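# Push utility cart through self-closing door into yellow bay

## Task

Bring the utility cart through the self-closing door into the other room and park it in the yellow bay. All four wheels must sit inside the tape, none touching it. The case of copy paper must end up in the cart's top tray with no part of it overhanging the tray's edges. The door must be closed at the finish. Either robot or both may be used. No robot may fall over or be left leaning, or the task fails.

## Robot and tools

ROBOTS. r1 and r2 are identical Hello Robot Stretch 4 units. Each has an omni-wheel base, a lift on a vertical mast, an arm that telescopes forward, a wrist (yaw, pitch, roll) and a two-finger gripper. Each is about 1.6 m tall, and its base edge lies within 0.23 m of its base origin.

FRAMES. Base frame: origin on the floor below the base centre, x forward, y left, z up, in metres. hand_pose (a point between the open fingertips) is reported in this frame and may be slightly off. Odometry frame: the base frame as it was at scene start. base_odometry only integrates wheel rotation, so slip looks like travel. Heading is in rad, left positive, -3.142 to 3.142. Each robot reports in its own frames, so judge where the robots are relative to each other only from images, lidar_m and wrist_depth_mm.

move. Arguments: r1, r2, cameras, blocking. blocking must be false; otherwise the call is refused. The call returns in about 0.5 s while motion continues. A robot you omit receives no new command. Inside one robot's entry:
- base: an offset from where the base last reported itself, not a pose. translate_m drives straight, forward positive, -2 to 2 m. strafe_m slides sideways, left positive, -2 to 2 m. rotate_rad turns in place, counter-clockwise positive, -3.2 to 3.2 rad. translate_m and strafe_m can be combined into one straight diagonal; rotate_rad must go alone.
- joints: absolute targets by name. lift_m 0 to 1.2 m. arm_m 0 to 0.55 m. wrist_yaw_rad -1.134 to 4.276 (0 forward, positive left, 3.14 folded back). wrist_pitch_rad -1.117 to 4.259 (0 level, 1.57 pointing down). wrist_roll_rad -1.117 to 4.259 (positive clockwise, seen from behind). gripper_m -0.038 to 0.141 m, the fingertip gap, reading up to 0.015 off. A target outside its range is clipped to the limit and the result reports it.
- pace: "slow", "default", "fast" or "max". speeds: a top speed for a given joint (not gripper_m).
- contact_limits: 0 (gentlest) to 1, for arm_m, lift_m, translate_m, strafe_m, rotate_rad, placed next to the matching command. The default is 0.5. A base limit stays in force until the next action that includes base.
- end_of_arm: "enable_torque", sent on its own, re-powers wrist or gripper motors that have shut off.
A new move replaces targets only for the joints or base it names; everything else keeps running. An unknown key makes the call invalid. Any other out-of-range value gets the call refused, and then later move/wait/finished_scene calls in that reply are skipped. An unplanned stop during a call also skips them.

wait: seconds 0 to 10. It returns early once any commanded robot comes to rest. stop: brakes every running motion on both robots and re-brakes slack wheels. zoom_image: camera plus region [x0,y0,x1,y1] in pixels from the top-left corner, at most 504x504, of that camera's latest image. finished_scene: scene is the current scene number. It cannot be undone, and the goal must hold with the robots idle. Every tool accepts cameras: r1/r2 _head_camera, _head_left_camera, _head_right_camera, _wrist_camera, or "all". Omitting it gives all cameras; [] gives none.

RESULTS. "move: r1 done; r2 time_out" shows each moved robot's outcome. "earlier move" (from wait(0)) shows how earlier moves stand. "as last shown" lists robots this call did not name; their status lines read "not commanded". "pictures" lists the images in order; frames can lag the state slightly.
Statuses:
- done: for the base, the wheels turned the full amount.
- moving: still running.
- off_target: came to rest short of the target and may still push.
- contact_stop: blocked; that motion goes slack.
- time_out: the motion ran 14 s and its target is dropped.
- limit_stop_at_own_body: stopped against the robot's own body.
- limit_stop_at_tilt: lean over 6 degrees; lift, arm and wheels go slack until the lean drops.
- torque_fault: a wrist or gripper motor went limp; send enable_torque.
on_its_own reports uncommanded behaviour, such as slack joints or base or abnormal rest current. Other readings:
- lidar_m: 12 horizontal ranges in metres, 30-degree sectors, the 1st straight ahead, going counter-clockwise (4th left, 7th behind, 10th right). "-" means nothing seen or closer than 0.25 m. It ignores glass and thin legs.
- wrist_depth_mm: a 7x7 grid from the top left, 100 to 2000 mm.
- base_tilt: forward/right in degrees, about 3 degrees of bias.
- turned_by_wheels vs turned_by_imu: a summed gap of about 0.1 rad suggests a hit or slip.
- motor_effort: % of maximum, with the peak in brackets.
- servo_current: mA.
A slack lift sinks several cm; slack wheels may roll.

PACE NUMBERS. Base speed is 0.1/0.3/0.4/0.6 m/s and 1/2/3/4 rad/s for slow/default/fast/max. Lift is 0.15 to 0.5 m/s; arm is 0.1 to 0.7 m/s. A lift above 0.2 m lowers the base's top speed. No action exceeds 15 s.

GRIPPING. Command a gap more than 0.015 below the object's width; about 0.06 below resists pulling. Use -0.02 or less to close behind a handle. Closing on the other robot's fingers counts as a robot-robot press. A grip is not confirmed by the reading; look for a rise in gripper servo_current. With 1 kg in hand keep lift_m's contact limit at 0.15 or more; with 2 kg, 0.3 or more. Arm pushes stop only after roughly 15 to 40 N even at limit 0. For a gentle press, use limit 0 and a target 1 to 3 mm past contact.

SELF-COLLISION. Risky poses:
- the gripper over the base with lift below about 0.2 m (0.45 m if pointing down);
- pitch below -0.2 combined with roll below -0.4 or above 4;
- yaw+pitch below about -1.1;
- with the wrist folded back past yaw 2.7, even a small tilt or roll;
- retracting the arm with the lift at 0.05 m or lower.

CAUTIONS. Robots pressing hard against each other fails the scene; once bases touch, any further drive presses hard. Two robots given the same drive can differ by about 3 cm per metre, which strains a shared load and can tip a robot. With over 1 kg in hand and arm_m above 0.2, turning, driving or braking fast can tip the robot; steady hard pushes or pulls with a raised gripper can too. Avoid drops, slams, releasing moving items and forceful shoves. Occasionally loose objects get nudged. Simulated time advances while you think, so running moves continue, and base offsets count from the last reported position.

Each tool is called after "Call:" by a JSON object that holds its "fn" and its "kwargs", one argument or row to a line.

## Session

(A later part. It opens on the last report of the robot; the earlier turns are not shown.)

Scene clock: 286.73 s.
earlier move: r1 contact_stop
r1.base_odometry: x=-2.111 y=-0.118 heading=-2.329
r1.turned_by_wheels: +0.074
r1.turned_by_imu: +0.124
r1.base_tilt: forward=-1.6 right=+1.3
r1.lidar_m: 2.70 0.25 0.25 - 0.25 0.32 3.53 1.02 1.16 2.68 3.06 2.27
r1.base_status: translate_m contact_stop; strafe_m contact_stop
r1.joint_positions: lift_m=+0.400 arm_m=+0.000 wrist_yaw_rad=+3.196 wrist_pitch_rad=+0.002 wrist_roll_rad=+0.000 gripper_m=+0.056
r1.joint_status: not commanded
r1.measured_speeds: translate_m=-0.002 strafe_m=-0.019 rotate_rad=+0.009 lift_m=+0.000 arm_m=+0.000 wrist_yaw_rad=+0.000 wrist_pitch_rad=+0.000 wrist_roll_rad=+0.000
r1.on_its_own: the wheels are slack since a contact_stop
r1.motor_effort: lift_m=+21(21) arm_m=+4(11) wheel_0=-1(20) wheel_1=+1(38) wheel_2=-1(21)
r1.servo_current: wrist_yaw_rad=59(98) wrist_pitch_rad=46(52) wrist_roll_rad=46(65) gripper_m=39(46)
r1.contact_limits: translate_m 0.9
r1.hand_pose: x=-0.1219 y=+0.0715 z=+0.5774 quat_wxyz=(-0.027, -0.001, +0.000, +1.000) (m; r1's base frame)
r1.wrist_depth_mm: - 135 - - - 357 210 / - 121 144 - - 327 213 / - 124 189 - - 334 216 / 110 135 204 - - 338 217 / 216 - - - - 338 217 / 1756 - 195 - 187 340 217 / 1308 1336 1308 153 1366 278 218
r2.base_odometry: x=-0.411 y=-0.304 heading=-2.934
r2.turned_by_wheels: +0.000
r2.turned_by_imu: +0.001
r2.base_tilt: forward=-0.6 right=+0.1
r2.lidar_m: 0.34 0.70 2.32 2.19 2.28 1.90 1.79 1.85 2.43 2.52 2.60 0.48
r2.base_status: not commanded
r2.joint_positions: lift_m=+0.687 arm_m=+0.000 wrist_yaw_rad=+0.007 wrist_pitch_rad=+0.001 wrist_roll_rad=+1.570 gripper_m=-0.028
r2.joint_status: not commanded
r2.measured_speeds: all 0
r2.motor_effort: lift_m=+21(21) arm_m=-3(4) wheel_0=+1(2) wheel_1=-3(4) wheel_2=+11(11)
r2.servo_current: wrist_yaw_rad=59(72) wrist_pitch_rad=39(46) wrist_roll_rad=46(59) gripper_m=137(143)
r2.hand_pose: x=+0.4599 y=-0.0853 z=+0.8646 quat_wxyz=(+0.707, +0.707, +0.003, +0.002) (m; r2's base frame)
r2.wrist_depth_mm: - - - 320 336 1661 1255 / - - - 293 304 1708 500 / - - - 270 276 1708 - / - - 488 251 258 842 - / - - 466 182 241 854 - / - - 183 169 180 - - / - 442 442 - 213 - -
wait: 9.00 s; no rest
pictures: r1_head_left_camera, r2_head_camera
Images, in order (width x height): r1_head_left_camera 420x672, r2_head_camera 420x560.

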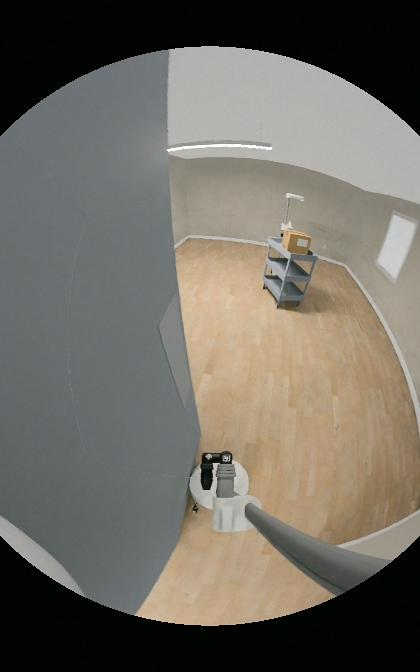

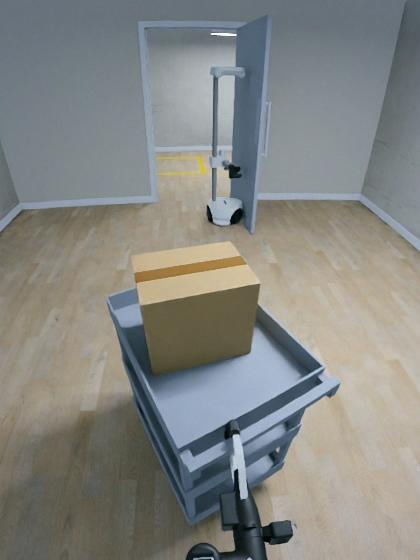

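Call:
{"fn": "move", "kwargs": {
  "blocking": false,
  "r1": {"base":{"translate_m":0.1,"strafe_m":0.2},"pace":"slow","contact_limits":{"translate_m":1.0}},
  "cameras": []
}}

Call:
{"fn": "wait", "kwargs": {
  "seconds": 4,
  "cameras": ["r1_head_left_camera", "r2_head_camera"]
}}

Scene clock: 307.27 s.
earlier move: r1 contact_stop
move: r1 moving
r1.base_odometry: x=-2.169 y=-0.054 heading=-2.259
r1.turned_by_wheels: +0.070
r1.turned_by_imu: +0.069
r1.base_tilt: forward=-1.6 right=+1.3
r1.lidar_m: 0.38 0.25 - 0.25 0.25 0.48 3.57 0.96 1.34 2.60 3.07 2.24
r1.base_status: earlier translate_m contact_stop (by the wheels' count: +0.536 of +0.620); earlier strafe_m contact_stop (by the wheels' count: +0.180 of +0.380); translate_m moving; strafe_m moving
r1.joint_positions: lift_m=+0.400 arm_m=+0.000 wrist_yaw_rad=+3.196 wrist_pitch_rad=+0.002 wrist_roll_rad=+0.000 gripper_m=+0.056
r1.joint_status: not commanded
r1.measured_speeds: translate_m=+0.022 strafe_m=+0.044 rotate_rad=-0.001 lift_m=+0.000 arm_m=+0.000 wrist_yaw_rad=+0.000 wrist_pitch_rad=+0.000 wrist_roll_rad=+0.000
r1.motor_effort: lift_m=+21(21) arm_m=+4(4) wheel_0=-7(9) wheel_1=+12(14) wheel_2=-8(9)
r1.servo_current: wrist_yaw_rad=33(65) wrist_pitch_rad=46(52) wrist_roll_rad=39(52) gripper_m=46(46)
r1.contact_limits: translate_m 1
r1.hand_pose: x=-0.1219 y=+0.0715 z=+0.5774 quat_wxyz=(-0.027, -0.001, +0.000, +1.000) (m; r1's base frame)
r1.wrist_depth_mm: - 134 - - - - 307 / - 121 144 - - - 347 / - 124 188 - - - 355 / 109 135 203 - - - 364 / 216 - - - - - 364 / 931 - 194 - 188 1808 364 / 223 1008 1336 153 1336 492 362
r2: as last shown
r2.base_tilt: forward=-0.7 right=+0.1
r2.lidar_m: 0.34 0.68 2.32 2.19 2.29 1.90 1.78 1.83 2.47 2.52 2.60 0.45
r2.motor_effort: lift_m=+21(21) arm_m=-3(4) wheel_0=+1(1) wheel_1=-3(3) wheel_2=+11(11)
r2.servo_current: wrist_yaw_rad=65(65) wrist_pitch_rad=39(46) wrist_roll_rad=33(59) gripper_m=137(143)
r2.wrist_depth_mm: - - - 320 338 1661 1205 / - - - 293 304 1708 504 / - - - 270 276 1708 - / - - 484 251 257 842 - / - - 469 183 241 854 - / - - 183 170 180 - - / - 439 442 - 214 - -
pictures: none
No camera images: "cameras" was empty.

Scene clock: 311.13 s.
earlier move: r1 contact_stop
r1.base_odometry: x=-2.100 y=-0.216 heading=-2.241
r1.turned_by_wheels: +0.018
r1.turned_by_imu: +0.038
r1.base_tilt: forward=-1.6 right=+1.3
r1.lidar_m: 3.66 0.25 0.25 - 0.25 0.34 3.62 1.05 1.52 2.76 3.31 2.21
r1.base_status: translate_m contact_stop (by the wheels' count: +0.088 of +0.100); strafe_m contact_stop (by the wheels' count: +0.167 of +0.200)
r1.joint_positions: lift_m=+0.400 arm_m=+0.000 wrist_yaw_rad=+3.196 wrist_pitch_rad=+0.002 wrist_roll_rad=+0.000 gripper_m=+0.056
r1.joint_status: not commanded
r1.measured_speeds: all 0
r1.on_its_own: the wheels are slack since a contact_stop
r1.motor_effort: lift_m=+21(21) arm_m=-4(4) wheel_0=+0(29) wheel_1=+0(35) wheel_2=+0(13)
r1.servo_current: wrist_yaw_rad=52(72) wrist_pitch_rad=46(52) wrist_roll_rad=52(72) gripper_m=33(46)
r1.contact_limits: translate_m 1
r1.hand_pose: x=-0.1218 y=+0.0717 z=+0.5774 quat_wxyz=(-0.027, -0.001, +0.000, +1.000) (m; r1's base frame)
r1.wrist_depth_mm: - 133 132 - - 407 246 / - 111 133 - - 410 250 / - 113 137 - - 421 251 / - 134 199 - - 427 254 / 206 - - - - 436 256 / 220 1983 193 - 187 384 257 / 218 1098 1336 153 1397 307 255
r2.base_odometry: x=-0.411 y=-0.304 heading=-2.934
r2.turned_by_wheels: +0.000
r2.turned_by_imu: +0.001
r2.base_tilt: forward=-0.7 right=+0.1
r2.lidar_m: 0.35 0.69 2.34 2.18 2.30 1.87 1.77 1.83 2.46 2.52 2.59 0.48
r2.base_status: not commanded
r2.joint_positions: lift_m=+0.687 arm_m=+0.000 wrist_yaw_rad=+0.007 wrist_pitch_rad=+0.001 wrist_roll_rad=+1.570 gripper_m=-0.028
r2.joint_status: not commanded
r2.measured_speeds: all 0
r2.motor_effort: lift_m=+21(21) arm_m=-4(4) wheel_0=+1(2) wheel_1=-4(4) wheel_2=+11(11)
r2.servo_current: wrist_yaw_rad=52(72) wrist_pitch_rad=26(46) wrist_roll_rad=46(59) gripper_m=143(150)
r2.hand_pose: x=+0.4599 y=-0.0853 z=+0.8646 quat_wxyz=(+0.707, +0.707, +0.003, +0.002) (m; r2's base frame)
r2.wrist_depth_mm: - - - 320 338 1708 1229 / - - - 293 303 1756 504 / - - - 270 278 1708 - / - - 484 250 258 842 - / - - 473 183 242 866 - / - - 182 169 181 - - / - 442 439 - 213 - -
wait: 3.87 of 4 s (r1 has come to rest)
pictures: r1_head_left_camera, r2_head_camera
Images, in order (width x height): r1_head_left_camera 420x672, r2_head_camera 420x560.

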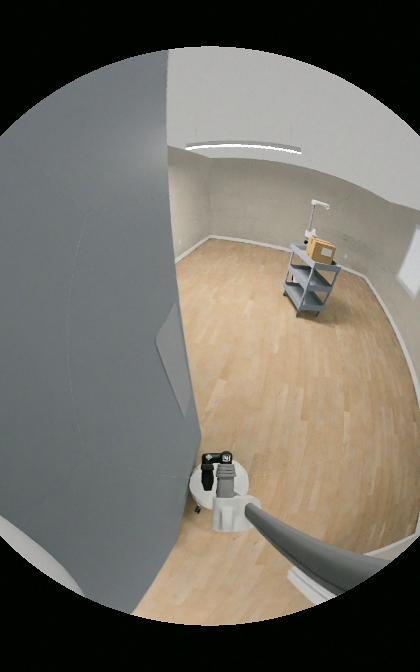

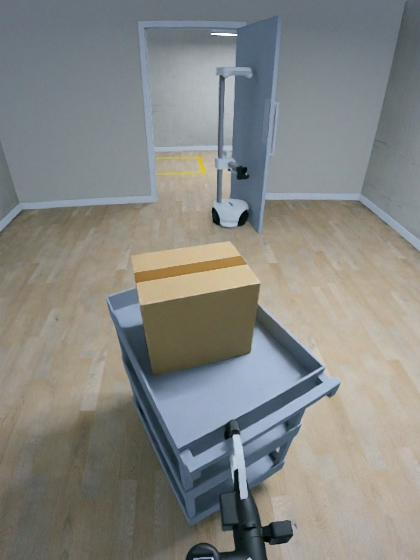

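Call:
{"fn": "move", "kwargs": {
  "blocking": false,
  "r1": {"base":{"translate_m":0.17,"strafe_m":0.12},"pace":"slow","contact_limits":{"translate_m":1.0}},
  "cameras": []
}}

Call:
{"fn": "wait", "kwargs": {
  "seconds": 4,
  "cameras": ["r1_head_left_camera", "r2_head_camera", "r1_head_camera"]
}}

Scene clock: 328.67 s.
move: r1 moving
r1.base_odometry: x=-2.102 y=-0.229 heading=-2.241
r1.turned_by_wheels: +0.001
r1.turned_by_imu: +0.001
r1.base_tilt: forward=-1.6 right=+1.2
r1.lidar_m: 3.63 0.25 0.25 - 0.25 0.32 3.61 1.11 1.52 2.77 3.33 2.21
r1.base_status: translate_m moving; strafe_m moving
r1.joint_positions: lift_m=+0.400 arm_m=+0.000 wrist_yaw_rad=+3.196 wrist_pitch_rad=+0.002 wrist_roll_rad=+0.000 gripper_m=+0.056
r1.joint_status: not commanded
r1.measured_speeds: translate_m=+0.036 strafe_m=+0.014 rotate_rad=+0.021 lift_m=+0.000 arm_m=+0.000 wrist_yaw_rad=+0.000 wrist_pitch_rad=+0.000 wrist_roll_rad=+0.000
r1.motor_effort: lift_m=+21(21) arm_m=-3(4) wheel_0=-9(9) wheel_1=+16(16) wheel_2=-9(10)
r1.servo_current: wrist_yaw_rad=39(59) wrist_pitch_rad=39(52) wrist_roll_rad=39(52) gripper_m=39(46)
r1.contact_limits: translate_m 1
r1.hand_pose: x=-0.1218 y=+0.0717 z=+0.5774 quat_wxyz=(-0.027, -0.001, +0.000, +1.000) (m; r1's base frame)
r1.wrist_depth_mm: - 133 133 - - 389 240 / - 111 133 - - 399 243 / - 115 136 - - 407 246 / - 135 199 - - 415 248 / 206 - - - - 415 232 / 219 1863 194 - 187 373 250 / 218 1098 1336 153 1366 298 249
r2: as last shown
r2.turned_by_imu: +0.000
r2.lidar_m: 0.33 0.69 2.34 2.20 2.30 1.88 1.78 1.85 2.48 2.54 2.61 0.46
r2.motor_effort: lift_m=+21(21) arm_m=-3(4) wheel_0=+1(1) wheel_1=-3(4) wheel_2=+10(11)
r2.servo_current: wrist_yaw_rad=39(65) wrist_pitch_rad=46(46) wrist_roll_rad=52(59) gripper_m=130(143)
r2.wrist_depth_mm: - - - 317 338 1661 1229 / - - - 293 303 1661 504 / - - - 267 277 1708 - / - - 484 252 257 842 - / - - 469 182 240 854 - / - - 182 169 180 - - / - 445 442 - 213 - -
pictures: none
No camera images: "cameras" was empty.

Scene clock: 330.33 s.
earlier move: r1 contact_stop
r1.base_odometry: x=-2.118 y=-0.229 heading=-2.195
r1.turned_by_wheels: +0.046
r1.turned_by_imu: +0.054
r1.base_tilt: forward=-1.6 right=+1.3
r1.lidar_m: 3.38 0.25 0.25 - 0.25 0.39 3.64 1.09 1.78 2.76 3.47 2.18
r1.base_status: translate_m contact_stop (by the wheels' count: +0.020 of +0.170); strafe_m contact_stop (by the wheels' count: -0.006 of +0.120)
r1.joint_positions: lift_m=+0.400 arm_m=+0.000 wrist_yaw_rad=+3.196 wrist_pitch_rad=+0.002 wrist_roll_rad=+0.000 gripper_m=+0.056
r1.joint_status: not commanded
r1.measured_speeds: all 0
r1.on_its_own: the wheels are slack since a contact_stop
r1.motor_effort: lift_m=+21(21) arm_m=-4(4) wheel_0=+0(24) wheel_1=+0(34) wheel_2=+0(14)
r1.servo_current: wrist_yaw_rad=39(65) wrist_pitch_rad=46(52) wrist_roll_rad=59(65) gripper_m=46(46)
r1.contact_limits: translate_m 1
r1.hand_pose: x=-0.1218 y=+0.0717 z=+0.5774 quat_wxyz=(-0.027, -0.001, +0.000, +1.000) (m; r1's base frame)
r1.wrist_depth_mm: - 134 - - - 455 258 / - 120 134 - - 466 259 / - 123 157 - - 480 264 / 112 135 205 - - 492 246 / 137 - - - - 492 270 / 218 1921 193 - 188 424 267 / 218 1098 1336 154 1366 332 267
r2.base_odometry: x=-0.411 y=-0.304 heading=-2.934
r2.turned_by_wheels: +0.000
r2.turned_by_imu: +0.000
r2.base_tilt: forward=-0.7 right=+0.0
r2.lidar_m: 0.36 0.69 2.32 2.18 2.28 1.90 1.78 1.85 2.44 2.55 2.61 0.44
r2.base_status: not commanded
r2.joint_positions: lift_m=+0.687 arm_m=+0.000 wrist_yaw_rad=+0.007 wrist_pitch_rad=+0.001 wrist_roll_rad=+1.570 gripper_m=-0.028
r2.joint_status: not commanded
r2.measured_speeds: all 0
r2.motor_effort: lift_m=+21(21) arm_m=-3(4) wheel_0=+1(2) wheel_1=-3(4) wheel_2=+11(11)
r2.servo_current: wrist_yaw_rad=65(65) wrist_pitch_rad=39(46) wrist_roll_rad=52(59) gripper_m=143(143)
r2.hand_pose: x=+0.4599 y=-0.0853 z=+0.8646 quat_wxyz=(+0.707, +0.707, +0.003, +0.002) (m; r2's base frame)
r2.wrist_depth_mm: - - - 319 336 1708 1205 / - - - 294 304 1756 504 / - - - 268 277 1661 - / - - 488 251 257 842 - / - - 469 182 242 866 - / - - 183 169 181 - - / - 442 442 - 213 - -
wait: 1.67 of 4 s (r1 has come to rest)
pictures: r1_head_camera, r1_head_left_camera, r2_head_camera
Images, in order (width x height): r1_head_camera 420x560, r1_head_left_camera 420x672, r2_head_camera 420x560.

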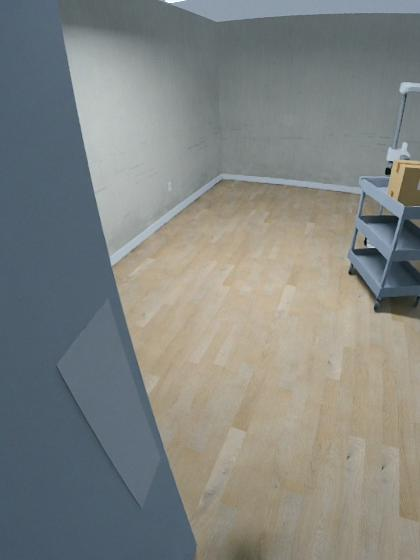

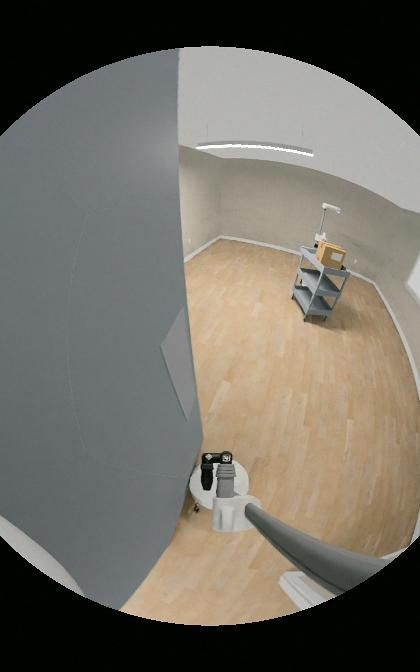

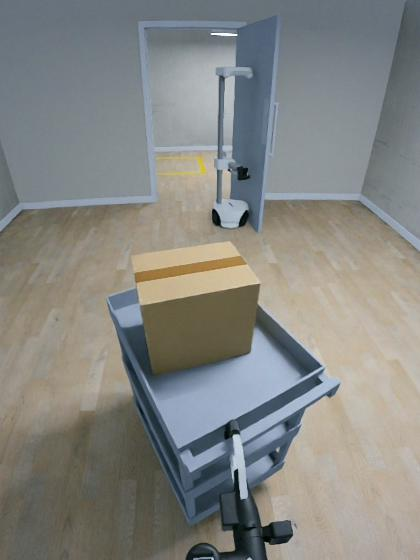

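Call:
{"fn": "move", "kwargs": {
  "blocking": false,
  "r1": {"base":{"translate_m":0.34,"strafe_m":-0.03},"pace":"slow","contact_limits":{"translate_m":0.8}},
  "cameras": []
}}

Call:
{"fn": "wait", "kwargs": {
  "seconds": 4.5,
  "cameras": ["r1_head_left_camera", "r2_head_camera", "r1_wrist_camera"]
}}

Scene clock: 364.87 s.
move: r1 moving
r1.base_odometry: x=-2.126 y=-0.238 heading=-2.195
r1.turned_by_wheels: +0.000
r1.turned_by_imu: +0.000
r1.base_tilt: forward=-1.6 right=+1.2
r1.lidar_m: 3.42 0.25 0.25 - 0.25 0.39 3.67 1.11 1.79 2.78 3.43 2.20
r1.base_status: translate_m moving; strafe_m moving
r1.joint_positions: lift_m=+0.400 arm_m=+0.000 wrist_yaw_rad=+3.196 wrist_pitch_rad=+0.002 wrist_roll_rad=+0.000 gripper_m=+0.056
r1.joint_status: not commanded
r1.measured_speeds: translate_m=+0.048 strafe_m=-0.005 rotate_rad=-0.002 lift_m=+0.000 arm_m=+0.000 wrist_yaw_rad=+0.000 wrist_pitch_rad=+0.000 wrist_roll_rad=+0.000
r1.motor_effort: lift_m=+21(21) arm_m=-4(4) wheel_0=+5(6) wheel_1=+10(10) wheel_2=-7(9)
r1.servo_current: wrist_yaw_rad=39(59) wrist_pitch_rad=46(46) wrist_roll_rad=46(59) gripper_m=46(52)
r1.contact_limits: translate_m 0.8
r1.hand_pose: x=-0.1218 y=+0.0717 z=+0.5774 quat_wxyz=(-0.027, -0.001, +0.000, +1.000) (m; r1's base frame)
r1.wrist_depth_mm: - 134 - - - 452 257 / - 120 134 - - 466 259 / - 123 157 - - 415 264 / 112 135 205 - - 488 245 / 137 - - - - 496 268 / 218 1205 194 - 187 424 271 / 217 1138 1336 153 1397 329 267
r2: as last shown
r2.base_tilt: forward=-0.7 right=+0.1
r2.lidar_m: 0.35 0.65 2.34 2.19 2.30 1.90 1.79 1.84 2.45 2.52 2.60 0.45
r2.motor_effort: lift_m=+21(21) arm_m=-3(4) wheel_0=+1(1) wheel_1=-4(4) wheel_2=+11(11)
r2.servo_current: wrist_yaw_rad=52(72) wrist_pitch_rad=39(46) wrist_roll_rad=52(52) gripper_m=130(143)
r2.wrist_depth_mm: - - - 317 336 1708 1255 / - - - 294 303 1708 500 / - - - 268 276 1708 - / - - 492 251 256 842 - / - - 473 182 241 854 - / - - 183 169 181 - - / - 439 439 - 213 - -
pictures: none
No camera images: "cameras" was empty.

Scene clock: 367.27 s.
earlier move: r1 contact_stop
r1.base_odometry: x=-2.235 y=-0.349 heading=-2.155
r1.turned_by_wheels: +0.039
r1.turned_by_imu: +0.040
r1.base_tilt: forward=-1.5 right=+1.3
r1.lidar_m: 3.16 0.25 0.25 - 0.25 0.39 3.81 1.24 2.37 2.84 3.59 2.05
r1.base_status: translate_m contact_stop (by the wheels' count: +0.165 of +0.340); strafe_m contact_stop (by the wheels' count: -0.025 of -0.030)
r1.joint_positions: lift_m=+0.400 arm_m=+0.000 wrist_yaw_rad=+3.196 wrist_pitch_rad=+0.002 wrist_roll_rad=+0.000 gripper_m=+0.056
r1.joint_status: not commanded
r1.measured_speeds: all 0
r1.on_its_own: the wheels are slack since a contact_stop
r1.motor_effort: lift_m=+21(21) arm_m=-4(4) wheel_0=+0(9) wheel_1=+0(35) wheel_2=+0(15)
r1.servo_current: wrist_yaw_rad=72(72) wrist_pitch_rad=33(52) wrist_roll_rad=33(65) gripper_m=39(52)
r1.contact_limits: translate_m 0.8
r1.hand_pose: x=-0.1218 y=+0.0717 z=+0.5774 quat_wxyz=(-0.027, -0.001, +0.000, +1.000) (m; r1's base frame)
r1.wrist_depth_mm: - 135 - - - 415 262 / - 122 145 - - 424 262 / - 121 189 - - 433 247 / 110 136 203 - - 439 249 / 137 - - - - 445 273 / 215 1281 194 - 187 445 273 / 223 163 1281 153 1397 340 272
r2.base_odometry: x=-0.411 y=-0.304 heading=-2.934
r2.turned_by_wheels: +0.000
r2.turned_by_imu: +0.000
r2.base_tilt: forward=-0.6 right=+0.1
r2.lidar_m: 0.36 0.69 2.34 2.17 2.30 1.90 1.78 1.85 2.46 2.53 2.60 0.46
r2.base_status: not commanded
r2.joint_positions: lift_m=+0.687 arm_m=+0.000 wrist_yaw_rad=+0.007 wrist_pitch_rad=+0.001 wrist_roll_rad=+1.570 gripper_m=-0.028
r2.joint_status: not commanded
r2.measured_speeds: all 0
r2.motor_effort: lift_m=+21(21) arm_m=-3(4) wheel_0=+1(2) wheel_1=-3(4) wheel_2=+11(11)
r2.servo_current: wrist_yaw_rad=52(72) wrist_pitch_rad=39(46) wrist_roll_rad=39(65) gripper_m=137(143)
r2.hand_pose: x=+0.4599 y=-0.0853 z=+0.8646 quat_wxyz=(+0.707, +0.707, +0.003, +0.002) (m; r2's base frame)
r2.wrist_depth_mm: - - - 319 336 1661 1255 / - - - 294 303 1708 504 / - - - 268 277 1661 - / - - 488 252 259 842 - / - - 469 183 242 854 - / - - 183 170 180 - - / - 442 442 - 214 - -
wait: 2.40 of 4.5 s (r1 has come to rest)
pictures: r1_head_left_camera, r1_wrist_camera, r2_head_camera
Images, in order (width x height): r1_head_left_camera 420x672, r1_wrist_camera 616x392, r2_head_camera 420x560.

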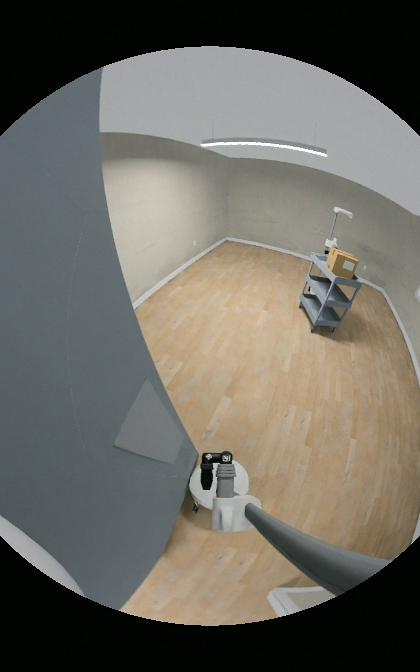

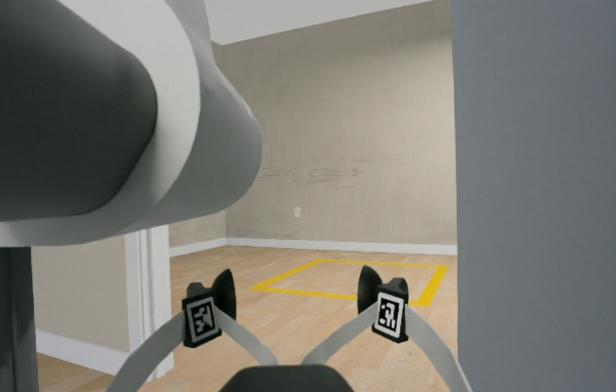

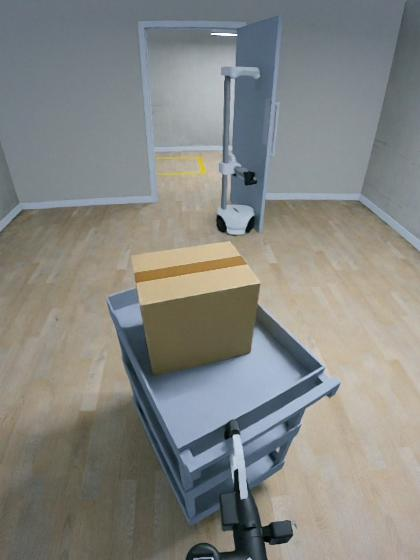

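Call:
{"fn": "move", "kwargs": {
  "blocking": false,
  "r1": {"base":{"translate_m":0.17,"strafe_m":-0.07},"pace":"slow","contact_limits":{"translate_m":0.8}},
  "cameras": []
}}

Call:
{"fn": "wait", "kwargs": {
  "seconds": 3,
  "cameras": ["r1_head_left_camera", "r2_head_camera", "r1_wrist_camera"]
}}

Scene clock: 372.17 s.
move: r1 moving
r1.base_odometry: x=-2.246 y=-0.356 heading=-2.155
r1.turned_by_wheels: +0.000
r1.turned_by_imu: +0.000
r1.base_tilt: forward=-1.6 right=+1.3
r1.lidar_m: 3.20 0.25 0.25 - 0.25 0.40 3.86 1.25 2.44 2.83 2.32 2.05
r1.base_status: translate_m moving; strafe_m moving
r1.joint_positions: lift_m=+0.400 arm_m=+0.000 wrist_yaw_rad=+3.196 wrist_pitch_rad=+0.002 wrist_roll_rad=+0.000 gripper_m=+0.056
r1.joint_status: not commanded
r1.measured_speeds: translate_m=+0.048 strafe_m=-0.020 rotate_rad=-0.001 lift_m=+0.000 arm_m=+0.000 wrist_yaw_rad=+0.000 wrist_pitch_rad=+0.000 wrist_roll_rad=+0.000
r1.motor_effort: lift_m=+20(21) arm_m=-4(4) wheel_0=+5(5) wheel_1=+7(7) wheel_2=-8(8)
r1.servo_current: wrist_yaw_rad=52(59) wrist_pitch_rad=39(46) wrist_roll_rad=52(52) gripper_m=39(46)
r1.contact_limits: translate_m 0.8
r1.hand_pose: x=-0.1218 y=+0.0717 z=+0.5774 quat_wxyz=(-0.027, -0.001, +0.000, +1.000) (m; r1's base frame)
r1.wrist_depth_mm: - 135 - - - 421 263 / - 122 145 - - 427 246 / - 121 189 - - 439 249 / 110 135 203 - - 445 250 / 137 1336 - - - 445 252 / 215 1308 194 - 187 455 277 / 223 164 1336 153 1397 343 276
r2: as last shown
r2.base_tilt: forward=-0.6 right=+0.0
r2.lidar_m: 0.34 0.70 2.33 2.18 2.29 1.90 1.76 1.84 2.47 2.52 2.61 0.46
r2.motor_effort: lift_m=+21(21) arm_m=-3(4) wheel_0=+1(1) wheel_1=-3(3) wheel_2=+11(11)
r2.servo_current: wrist_yaw_rad=52(65) wrist_pitch_rad=39(46) wrist_roll_rad=46(52) gripper_m=130(143)
r2.wrist_depth_mm: - - - 319 336 1708 1229 / - - - 294 303 1661 500 / - - - 268 276 1756 - / - - 484 250 257 842 - / - - 469 182 240 842 - / - - 183 169 181 - - / - 442 439 - 213 - -
pictures: none
No camera images: "cameras" was empty.

Scene clock: 374.70 s.
earlier move: r1 done
r1.base_odometry: x=-2.387 y=-0.452 heading=-2.155
r1.turned_by_wheels: +0.000
r1.turned_by_imu: -0.001
r1.base_tilt: forward=-1.6 right=+1.3
r1.lidar_m: 3.17 2.11 1.94 2.00 0.25 0.40 1.47 1.36 2.79 2.84 2.17 1.88
r1.base_status: done
r1.joint_positions: lift_m=+0.400 arm_m=+0.000 wrist_yaw_rad=+3.196 wrist_pitch_rad=+0.002 wrist_roll_rad=+0.000 gripper_m=+0.056
r1.joint_status: not commanded
r1.measured_speeds: all 0
r1.motor_effort: lift_m=+21(21) arm_m=-3(4) wheel_0=+1(6) wheel_1=+5(9) wheel_2=-4(8)
r1.servo_current: wrist_yaw_rad=59(65) wrist_pitch_rad=39(52) wrist_roll_rad=46(65) gripper_m=39(46)
r1.contact_limits: translate_m 0.8
r1.hand_pose: x=-0.1218 y=+0.0717 z=+0.5774 quat_wxyz=(-0.027, -0.001, +0.000, +1.000) (m; r1's base frame)
r1.wrist_depth_mm: - 135 - - - 466 278 / - 122 145 - - 469 281 / - 121 189 - - 480 263 / 110 136 204 - - 496 290 / 137 - - - - 508 265 / 224 - 191 - 187 508 294 / 1336 1336 1336 153 1366 370 265
r2.base_odometry: x=-0.411 y=-0.304 heading=-2.934
r2.turned_by_wheels: +0.000
r2.turned_by_imu: +0.000
r2.base_tilt: forward=-0.6 right=+0.1
r2.lidar_m: 0.36 0.70 2.33 2.19 2.32 1.86 1.77 1.83 2.46 2.52 2.63 0.47
r2.base_status: not commanded
r2.joint_positions: lift_m=+0.687 arm_m=+0.000 wrist_yaw_rad=+0.007 wrist_pitch_rad=+0.001 wrist_roll_rad=+1.570 gripper_m=-0.028
r2.joint_status: not commanded
r2.measured_speeds: all 0
r2.motor_effort: lift_m=+21(21) arm_m=-3(4) wheel_0=+1(2) wheel_1=-3(4) wheel_2=+11(11)
r2.servo_current: wrist_yaw_rad=59(72) wrist_pitch_rad=46(46) wrist_roll_rad=39(59) gripper_m=130(143)
r2.hand_pose: x=+0.4599 y=-0.0853 z=+0.8646 quat_wxyz=(+0.707, +0.707, +0.003, +0.002) (m; r2's base frame)
r2.wrist_depth_mm: - - - 320 336 1708 1229 / - - - 293 303 1661 504 / - - - 268 277 1708 - / - - 488 252 257 842 - / - - 469 183 240 854 - / - - 182 169 180 - - / - 442 442 - 213 - -
wait: 2.53 of 3 s (r1 has come to rest)
pictures: r1_head_left_camera, r1_wrist_camera, r2_head_camera
Images, in order (width x height): r1_head_left_camera 420x672, r1_wrist_camera 616x392, r2_head_camera 420x560.

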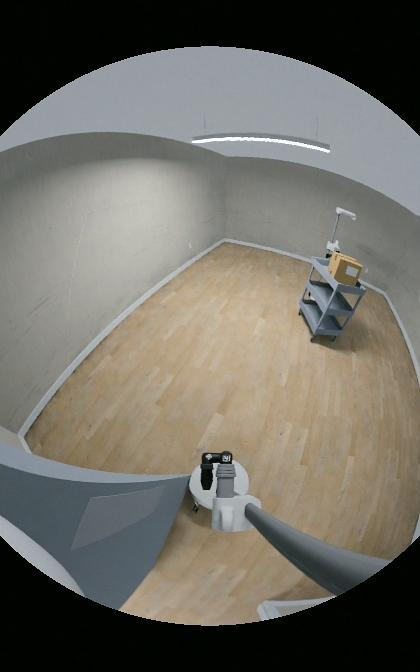

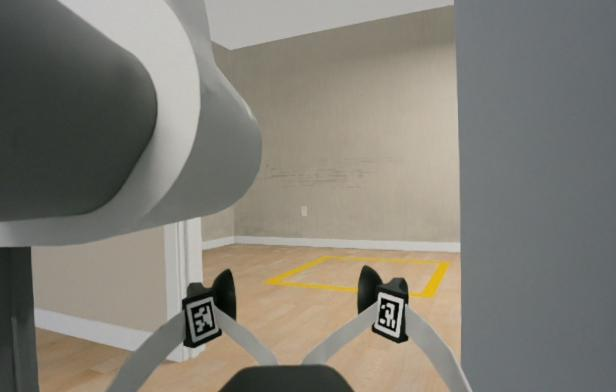

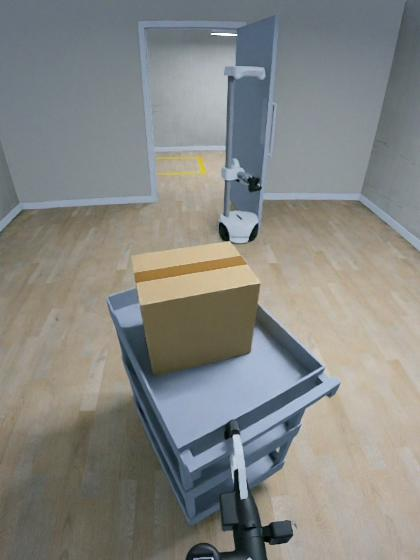

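Call:
{"fn": "move", "kwargs": {
  "blocking": false,
  "r1": {"base":{"translate_m":0.07,"strafe_m":0.08},"pace":"slow","contact_limits":{"translate_m":0.9}},
  "cameras": []
}}

Call:
{"fn": "wait", "kwargs": {
  "seconds": 3,
  "cameras": ["r1_head_left_camera", "r2_head_camera", "r1_wrist_camera"]
}}

Scene clock: 383.80 s.
move: r1 moving
r1.base_odometry: x=-2.384 y=-0.464 heading=-2.155
r1.turned_by_wheels: +0.000
r1.turned_by_imu: +0.000
r1.base_tilt: forward=-1.6 right=+1.3
r1.lidar_m: 3.15 2.11 1.93 1.97 0.25 0.44 1.45 1.39 2.80 2.82 2.13 1.88
r1.base_status: translate_m moving; strafe_m moving
r1.joint_positions: lift_m=+0.400 arm_m=+0.000 wrist_yaw_rad=+3.196 wrist_pitch_rad=+0.002 wrist_roll_rad=+0.000 gripper_m=+0.056
r1.joint_status: not commanded
r1.measured_speeds: translate_m=+0.033 strafe_m=+0.038 rotate_rad=-0.002 lift_m=+0.000 arm_m=+0.000 wrist_yaw_rad=+0.000 wrist_pitch_rad=+0.000 wrist_roll_rad=+0.000
r1.motor_effort: lift_m=+21(21) arm_m=-4(4) wheel_0=-6(7) wheel_1=+13(13) wheel_2=-6(7)
r1.servo_current: wrist_yaw_rad=39(65) wrist_pitch_rad=46(46) wrist_roll_rad=39(59) gripper_m=39(39)
r1.contact_limits: translate_m 0.9
r1.hand_pose: x=-0.1218 y=+0.0717 z=+0.5774 quat_wxyz=(-0.027, -0.001, +0.000, +1.000) (m; r1's base frame)
r1.wrist_depth_mm: - 135 - - - 445 270 / - 122 145 - - 455 274 / - 120 189 - - 466 254 / 110 136 202 - - 469 257 / 137 - - - - 480 285 / 224 - 192 - 187 413 286 / 1336 1308 1308 154 1366 357 283
r2: as last shown
r2.base_tilt: forward=-0.7 right=+0.0
r2.lidar_m: 0.36 0.66 2.33 2.18 2.30 1.87 1.78 1.85 2.46 2.51 2.62 0.48
r2.motor_effort: lift_m=+21(21) arm_m=-3(4) wheel_0=+1(2) wheel_1=-3(3) wheel_2=+11(11)
r2.servo_current: wrist_yaw_rad=39(59) wrist_pitch_rad=46(46) wrist_roll_rad=39(52) gripper_m=130(143)
r2.wrist_depth_mm: - - - 319 336 1661 1229 / - - - 293 304 1661 504 / - - - 268 277 1661 - / - - 480 251 258 842 - / - - 473 183 241 854 - / - - 182 170 180 - - / - 445 442 - 213 - -
pictures: none
No camera images: "cameras" was empty.

Scene clock: 385.13 s.
earlier move: r1 contact_stop
r1.base_odometry: x=-2.373 y=-0.522 heading=-2.131
r1.turned_by_wheels: +0.024
r1.turned_by_imu: +0.055
r1.base_tilt: forward=-1.6 right=+1.3
r1.lidar_m: 2.89 2.02 1.91 1.96 0.25 0.44 1.45 1.42 2.84 2.90 1.96 1.85
r1.base_status: translate_m contact_stop (by the wheels' count: +0.051 of +0.070); strafe_m contact_stop (by the wheels' count: +0.050 of +0.080)
r1.joint_positions: lift_m=+0.400 arm_m=+0.000 wrist_yaw_rad=+3.195 wrist_pitch_rad=+0.002 wrist_roll_rad=+0.000 gripper_m=+0.056
r1.joint_status: not commanded
r1.measured_speeds: all 0
r1.on_its_own: the wheels are slack since a contact_stop
r1.motor_effort: lift_m=+21(21) arm_m=-3(4) wheel_0=-1(29) wheel_1=+0(35) wheel_2=+0(12)
r1.servo_current: wrist_yaw_rad=59(72) wrist_pitch_rad=46(46) wrist_roll_rad=52(72) gripper_m=39(46)
r1.contact_limits: translate_m 0.9
r1.hand_pose: x=-0.1218 y=+0.0718 z=+0.5774 quat_wxyz=(-0.027, -0.001, +0.000, +1.000) (m; r1's base frame)
r1.wrist_depth_mm: - 134 134 - - - 325 / - 117 133 - - - 334 / - 115 146 - - - 340 / 108 135 188 - - - 345 / 208 - - - - - 349 / 214 1756 191 - 187 946 345 / 221 1336 1366 153 1397 466 307
r2.base_odometry: x=-0.411 y=-0.304 heading=-2.934
r2.turned_by_wheels: +0.000
r2.turned_by_imu: +0.000
r2.base_tilt: forward=-0.7 right=+0.1
r2.lidar_m: 0.35 0.70 2.34 2.19 2.29 1.89 1.77 1.84 2.47 2.54 2.62 0.47
r2.base_status: not commanded
r2.joint_positions: lift_m=+0.687 arm_m=+0.000 wrist_yaw_rad=+0.007 wrist_pitch_rad=+0.001 wrist_roll_rad=+1.570 gripper_m=-0.028
r2.joint_status: not commanded
r2.measured_speeds: all 0
r2.motor_effort: lift_m=+21(21) arm_m=-4(4) wheel_0=+1(2) wheel_1=-3(4) wheel_2=+11(11)
r2.servo_current: wrist_yaw_rad=52(72) wrist_pitch_rad=39(46) wrist_roll_rad=46(65) gripper_m=137(143)
r2.hand_pose: x=+0.4599 y=-0.0853 z=+0.8646 quat_wxyz=(+0.707, +0.707, +0.003, +0.002) (m; r2's base frame)
r2.wrist_depth_mm: - - - 319 338 1708 1255 / - - - 294 304 1661 500 / - - - 268 277 1756 - / - - 488 251 257 831 - / - - 469 183 242 854 - / - - 183 169 180 - - / - 442 442 - 213 - -
wait: 1.33 of 3 s (r1 has come to rest)
pictures: r1_head_left_camera, r1_wrist_camera, r2_head_camera
Images, in order (width x height): r1_head_left_camera 420x672, r1_wrist_camera 616x392, r2_head_camera 420x560.

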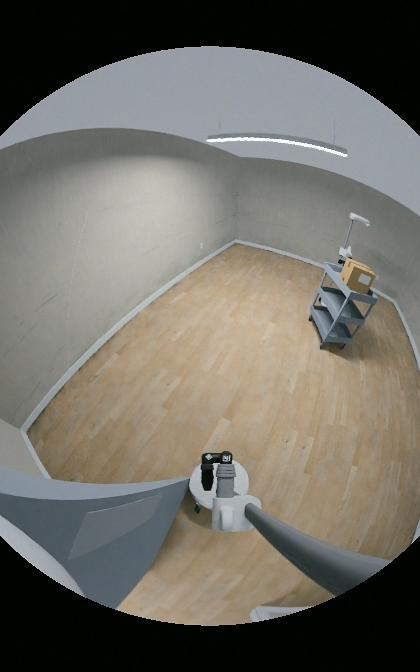

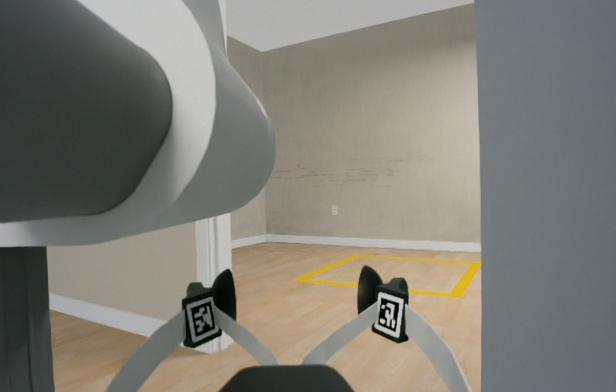

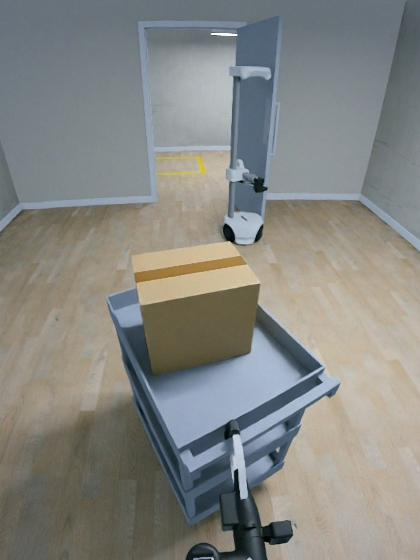

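Call:
{"fn": "move", "kwargs": {
  "blocking": false,
  "r1": {"base":{"translate_m":0.045,"strafe_m":-0.024},"pace":"slow","contact_limits":{"translate_m":0.9}},
  "cameras": []
}}

Call:
{"fn": "wait", "kwargs": {
  "seconds": 1.5,
  "cameras": []
}}

Call:
{"fn": "move", "kwargs": {
  "blocking": false,
  "r1": {"base":{"translate_m":0.035,"strafe_m":0.062},"pace":"slow","contact_limits":{"translate_m":0.9}},
  "cameras": []
}}

Call:
{"fn": "wait", "kwargs": {
  "seconds": 2,
  "cameras": ["r1_head_left_camera", "r2_head_camera"]
}}

Scene clock: 398.17 s.
move: r1 moving
r1.base_odometry: x=-2.385 y=-0.528 heading=-2.131
r1.turned_by_wheels: +0.000
r1.turned_by_imu: +0.000
r1.base_tilt: forward=-1.6 right=+1.3
r1.lidar_m: 2.85 1.99 1.88 1.96 0.25 0.43 1.45 1.46 2.84 2.90 1.94 1.84
r1.base_status: translate_m moving; strafe_m moving
r1.joint_positions: lift_m=+0.400 arm_m=+0.000 wrist_yaw_rad=+3.195 wrist_pitch_rad=+0.002 wrist_roll_rad=+0.000 gripper_m=+0.056
r1.joint_status: not commanded
r1.measured_speeds: translate_m=+0.049 strafe_m=-0.026 rotate_rad=-0.001 lift_m=+0.000 arm_m=+0.000 wrist_yaw_rad=+0.000 wrist_pitch_rad=+0.000 wrist_roll_rad=+0.000
r1.motor_effort: lift_m=+20(21) arm_m=-4(4) wheel_0=+2(5) wheel_1=+4(6) wheel_2=-6(7)
r1.servo_current: wrist_yaw_rad=33(65) wrist_pitch_rad=39(46) wrist_roll_rad=46(65) gripper_m=39(52)
r1.contact_limits: translate_m 0.9
r1.hand_pose: x=-0.1218 y=+0.0718 z=+0.5774 quat_wxyz=(-0.027, -0.001, +0.000, +1.000) (m; r1's base frame)
r1.wrist_depth_mm: - 133 133 - - - 322 / - 118 133 - - - 327 / - 115 146 - - - 334 / 108 135 189 - - - 343 / 208 - - - - - 343 / 215 1756 192 - 187 976 343 / 221 1336 1336 153 1397 462 342
r2: as last shown
r2.base_tilt: forward=-0.7 right=+0.0
r2.lidar_m: 0.35 0.67 2.35 2.20 2.27 1.91 1.77 1.86 2.44 2.52 2.62 0.48
r2.motor_effort: lift_m=+21(21) arm_m=-4(4) wheel_0=+1(2) wheel_1=-3(3) wheel_2=+11(11)
r2.servo_current: wrist_yaw_rad=46(65) wrist_pitch_rad=39(46) wrist_roll_rad=39(59) gripper_m=137(143)
r2.wrist_depth_mm: - - - 319 336 1708 1229 / - - - 293 303 1661 500 / - - - 267 276 1708 - / - - 484 251 258 831 - / - - 469 183 242 854 - / - - 183 169 181 - - / - 442 439 - 214 - -
pictures: none
No camera images: "cameras" was empty.

Scene clock: 399.30 s.
earlier move: r1 done
r1.base_odometry: x=-2.417 y=-0.547 heading=-2.131
r1.turned_by_wheels: +0.000
r1.turned_by_imu: +0.000
r1.base_tilt: forward=-1.6 right=+1.2
r1.lidar_m: 2.89 2.03 1.90 1.67 0.25 0.42 1.47 1.49 2.83 2.90 1.90 1.82
r1.base_status: done
r1.joint_positions: lift_m=+0.400 arm_m=+0.000 wrist_yaw_rad=+3.195 wrist_pitch_rad=+0.002 wrist_roll_rad=+0.000 gripper_m=+0.056
r1.joint_status: not commanded
r1.measured_speeds: all 0
r1.motor_effort: lift_m=+21(21) arm_m=-4(4) wheel_0=+2(7) wheel_1=+5(7) wheel_2=-1(7)
r1.servo_current: wrist_yaw_rad=52(65) wrist_pitch_rad=46(46) wrist_roll_rad=52(65) gripper_m=39(52)
r1.contact_limits: translate_m 0.9
r1.hand_pose: x=-0.1218 y=+0.0718 z=+0.5774 quat_wxyz=(-0.027, -0.001, +0.000, +1.000) (m; r1's base frame)
r1.wrist_depth_mm: - 133 133 - - - 293 / - 118 133 - - - 296 / - 115 146 - - - 272 / 107 134 189 - - - 310 / 209 - - - - - 274 / 223 1808 191 - 187 1042 276 / 222 1336 1308 153 1366 436 273
r2.base_odometry: x=-0.411 y=-0.304 heading=-2.934
r2.turned_by_wheels: +0.000
r2.turned_by_imu: +0.000
r2.base_tilt: forward=-0.7 right=+0.0
r2.lidar_m: 0.37 0.69 2.30 2.19 2.29 1.90 1.76 1.82 2.47 2.51 2.62 0.48
r2.base_status: not commanded
r2.joint_positions: lift_m=+0.687 arm_m=+0.000 wrist_yaw_rad=+0.007 wrist_pitch_rad=+0.001 wrist_roll_rad=+1.570 gripper_m=-0.028
r2.joint_status: not commanded
r2.measured_speeds: all 0
r2.motor_effort: lift_m=+21(21) arm_m=-3(4) wheel_0=+1(2) wheel_1=-4(4) wheel_2=+11(11)
r2.servo_current: wrist_yaw_rad=59(65) wrist_pitch_rad=39(46) wrist_roll_rad=46(59) gripper_m=137(150)
r2.hand_pose: x=+0.4599 y=-0.0853 z=+0.8646 quat_wxyz=(+0.707, +0.707, +0.003, +0.002) (m; r2's base frame)
r2.wrist_depth_mm: - - - 320 338 1708 1229 / - - - 293 303 1708 500 / - - - 270 276 1756 - / - - 480 251 257 842 - / - - 462 183 241 854 - / - - 183 169 180 - - / - 442 439 - 214 - -
wait: 1.13 of 1.5 s (r1 has come to rest)
pictures: none
No camera images: "cameras" was empty.

Scene clock: 399.80 s.
move: r1 moving
r1.base_odometry: x=-2.412 y=-0.558 heading=-2.131
r1.turned_by_wheels: +0.000
r1.turned_by_imu: +0.000
r1.base_tilt: forward=-1.6 right=+1.3
r1.lidar_m: 2.85 2.00 1.89 1.70 0.25 0.42 1.47 1.47 2.84 2.94 1.87 1.77
r1.base_status: translate_m moving; strafe_m moving
r1.joint_positions: lift_m=+0.400 arm_m=+0.000 wrist_yaw_rad=+3.195 wrist_pitch_rad=+0.002 wrist_roll_rad=+0.000 gripper_m=+0.056
r1.joint_status: not commanded
r1.measured_speeds: translate_m=+0.025 strafe_m=+0.043 rotate_rad=-0.002 lift_m=+0.000 arm_m=+0.000 wrist_yaw_rad=+0.000 wrist_pitch_rad=+0.000 wrist_roll_rad=+0.000
r1.motor_effort: lift_m=+20(21) arm_m=-4(4) wheel_0=-8(9) wheel_1=+10(11) wheel_2=-4(4)
r1.servo_current: wrist_yaw_rad=33(52) wrist_pitch_rad=46(46) wrist_roll_rad=33(72) gripper_m=46(46)
r1.contact_limits: translate_m 0.9
r1.hand_pose: x=-0.1218 y=+0.0718 z=+0.5774 quat_wxyz=(-0.027, -0.001, +0.000, +1.000) (m; r1's base frame)
r1.wrist_depth_mm: - 134 133 - - - 282 / - 118 134 - - - 287 / - 115 146 - - - 294 / 108 135 189 - - - 298 / 208 - - - - - 265 / 224 1808 192 - 187 917 300 / 222 1336 1308 153 1366 415 301
r2: as last shown
r2.base_tilt: forward=-0.7 right=+0.1
r2.lidar_m: 0.34 0.70 2.33 2.17 2.30 1.88 1.78 1.85 2.47 2.52 2.61 0.46
r2.motor_effort: lift_m=+21(21) arm_m=-4(4) wheel_0=+1(1) wheel_1=-3(4) wheel_2=+11(11)
r2.servo_current: wrist_yaw_rad=46(65) wrist_pitch_rad=39(46) wrist_roll_rad=52(52) gripper_m=137(143)
r2.wrist_depth_mm: - - - 319 336 1708 1229 / - - - 293 304 1708 504 / - - - 268 277 1756 - / - - 488 251 258 842 - / - - 466 182 242 854 - / - - 183 170 180 - - / - 439 442 - 213 - -
pictures: none
No camera images: "cameras" was empty.

Scene clock: 401.27 s.
earlier move: r1 done
r1.base_odometry: x=-2.385 y=-0.609 heading=-2.130
r1.turned_by_wheels: +0.000
r1.turned_by_imu: +0.052
r1.base_tilt: forward=-1.6 right=+1.3
r1.lidar_m: 2.67 1.93 1.87 0.29 0.25 0.45 1.49 1.61 2.86 2.97 1.80 1.85
r1.base_status: done
r1.joint_positions: lift_m=+0.400 arm_m=+0.000 wrist_yaw_rad=+3.195 wrist_pitch_rad=+0.002 wrist_roll_rad=+0.000 gripper_m=+0.056
r1.joint_status: not commanded
r1.measured_speeds: all 0
r1.motor_effort: lift_m=+21(21) arm_m=-4(4) wheel_0=-30(31) wheel_1=+33(36) wheel_2=+0(5)
r1.servo_current: wrist_yaw_rad=52(65) wrist_pitch_rad=39(46) wrist_roll_rad=46(72) gripper_m=46(46)
r1.contact_limits: translate_m 0.9
r1.hand_pose: x=-0.1218 y=+0.0718 z=+0.5774 quat_wxyz=(-0.027, -0.001, +0.000, +1.000) (m; r1's base frame)
r1.wrist_depth_mm: - 135 - - - - 258 / - 121 143 - - - 263 / - 125 176 - - - 266 / 109 135 212 - - - 241 / 216 - 1661 - - - 273 / 1808 1921 193 - 188 917 274 / 1308 1336 1308 153 1366 473 272
r2.base_odometry: x=-0.411 y=-0.304 heading=-2.934
r2.turned_by_wheels: +0.000
r2.turned_by_imu: +0.000
r2.base_tilt: forward=-0.6 right=+0.1
r2.lidar_m: 0.35 0.65 2.33 2.16 2.29 1.89 1.76 1.83 2.44 2.52 2.60 0.46
r2.base_status: not commanded
r2.joint_positions: lift_m=+0.687 arm_m=+0.000 wrist_yaw_rad=+0.007 wrist_pitch_rad=+0.001 wrist_roll_rad=+1.570 gripper_m=-0.028
r2.joint_status: not commanded
r2.measured_speeds: all 0
r2.motor_effort: lift_m=+21(21) arm_m=-3(4) wheel_0=+1(2) wheel_1=-4(4) wheel_2=+11(11)
r2.servo_current: wrist_yaw_rad=52(72) wrist_pitch_rad=39(46) wrist_roll_rad=52(59) gripper_m=143(143)
r2.hand_pose: x=+0.4599 y=-0.0853 z=+0.8646 quat_wxyz=(+0.707, +0.707, +0.003, +0.002) (m; r2's base frame)
r2.wrist_depth_mm: - - - 319 336 1661 1229 / - - - 294 303 1756 504 / - - - 268 277 1661 - / - - 484 250 259 842 - / - - 469 183 241 842 - / - - 183 170 180 - - / - 442 442 - 213 - -
wait: 1.47 of 2 s (r1 has come to rest)
pictures: r1_head_left_camera, r2_head_camera
Images, in order (width x height): r1_head_left_camera 420x672, r2_head_camera 420x560.

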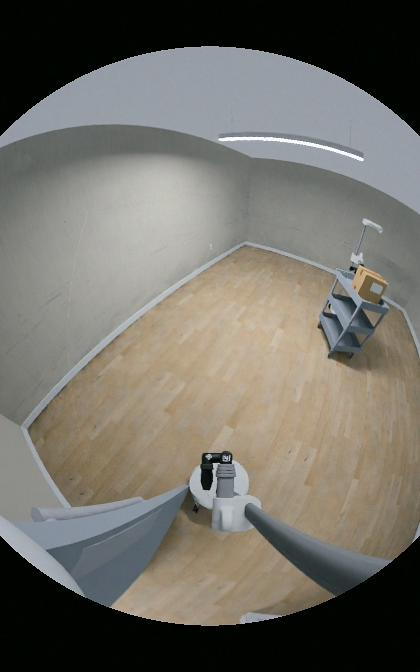

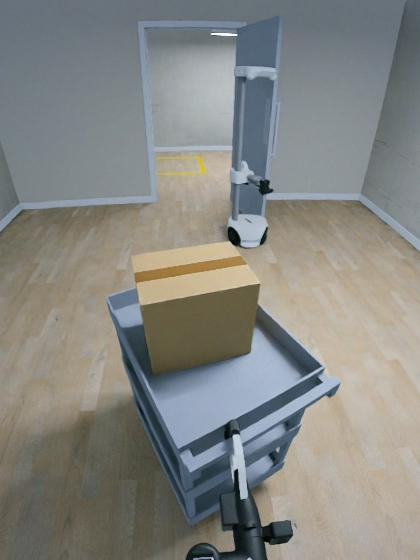

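Call:
{"fn": "wait", "kwargs": {
  "seconds": 0.1,
  "cameras": ["r2_head_camera","r2_wrist_camera","r1_head_camera"]
}}

Scene clock: 425.27 s.
r1.base_odometry: x=-2.385 y=-0.609 heading=-2.130
r1.turned_by_wheels: +0.000
r1.turned_by_imu: +0.000
r1.base_tilt: forward=-1.6 right=+1.3
r1.lidar_m: 2.65 1.94 1.85 0.31 0.25 0.44 1.48 1.62 2.86 3.00 1.81 1.85
r1.base_status: done
r1.joint_positions: lift_m=+0.400 arm_m=+0.000 wrist_yaw_rad=+3.195 wrist_pitch_rad=+0.002 wrist_roll_rad=+0.000 gripper_m=+0.056
r1.joint_status: not commanded
r1.measured_speeds: all 0
r1.motor_effort: lift_m=+21(21) arm_m=-4(4) wheel_0=-30(31) wheel_1=+33(36) wheel_2=+0(5)
r1.servo_current: wrist_yaw_rad=33(65) wrist_pitch_rad=46(46) wrist_roll_rad=46(72) gripper_m=39(46)
r1.contact_limits: translate_m 0.9
r1.hand_pose: x=-0.1218 y=+0.0718 z=+0.5774 quat_wxyz=(-0.027, -0.001, +0.000, +1.000) (m; r1's base frame)
r1.wrist_depth_mm: - 135 - - - - 257 / - 120 142 - - - 262 / - 125 176 - - - 266 / 109 135 211 - - - 240 / 215 - 1618 - - - 273 / 1756 1921 192 - 188 904 273 / 1336 1336 1308 153 1397 469 272
r2.base_odometry: x=-0.411 y=-0.304 heading=-2.934
r2.turned_by_wheels: +0.000
r2.turned_by_imu: +0.000
r2.base_tilt: forward=-0.7 right=+0.0
r2.lidar_m: 0.35 0.67 2.31 2.18 2.29 1.88 1.78 1.84 2.46 2.51 2.58 0.47
r2.base_status: not commanded
r2.joint_positions: lift_m=+0.687 arm_m=+0.000 wrist_yaw_rad=+0.007 wrist_pitch_rad=+0.001 wrist_roll_rad=+1.570 gripper_m=-0.028
r2.joint_status: not commanded
r2.measured_speeds: all 0
r2.motor_effort: lift_m=+21(21) arm_m=-4(4) wheel_0=+1(2) wheel_1=-3(4) wheel_2=+11(11)
r2.servo_current: wrist_yaw_rad=59(72) wrist_pitch_rad=39(46) wrist_roll_rad=46(59) gripper_m=143(143)
r2.hand_pose: x=+0.4599 y=-0.0853 z=+0.8646 quat_wxyz=(+0.707, +0.707, +0.003, +0.002) (m; r2's base frame)
r2.wrist_depth_mm: - - - 319 336 1661 1229 / - - - 296 304 1708 504 / - - - 270 276 1708 - / - - 484 251 258 831 - / - - 473 183 241 866 - / - - 183 169 181 - - / - 439 442 - 213 - -
wait: 0.10 s; at rest from the start
pictures: r1_head_camera, r2_head_camera, r2_wrist_camera
Images, in order (width x height): r1_head_camera 420x560, r2_head_camera 420x560, r2_wrist_camera 616x392.

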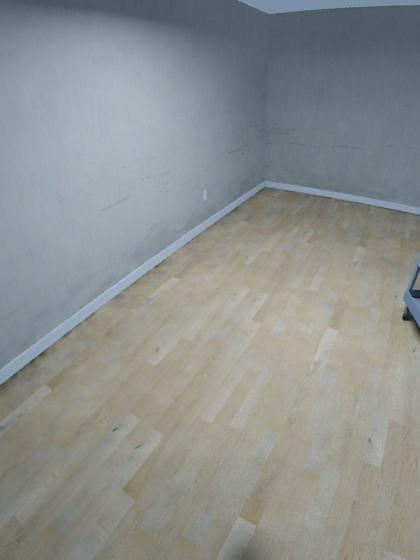

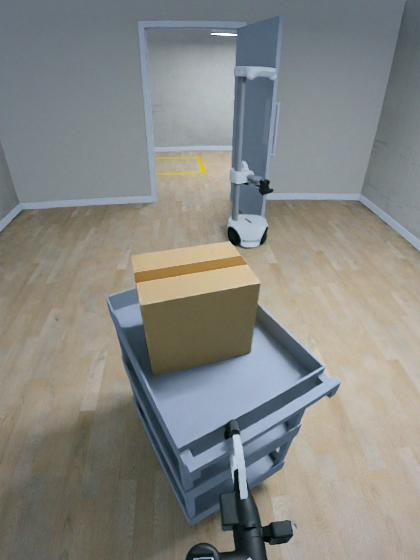

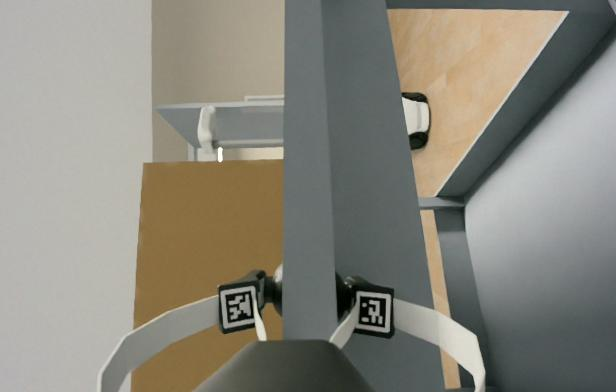

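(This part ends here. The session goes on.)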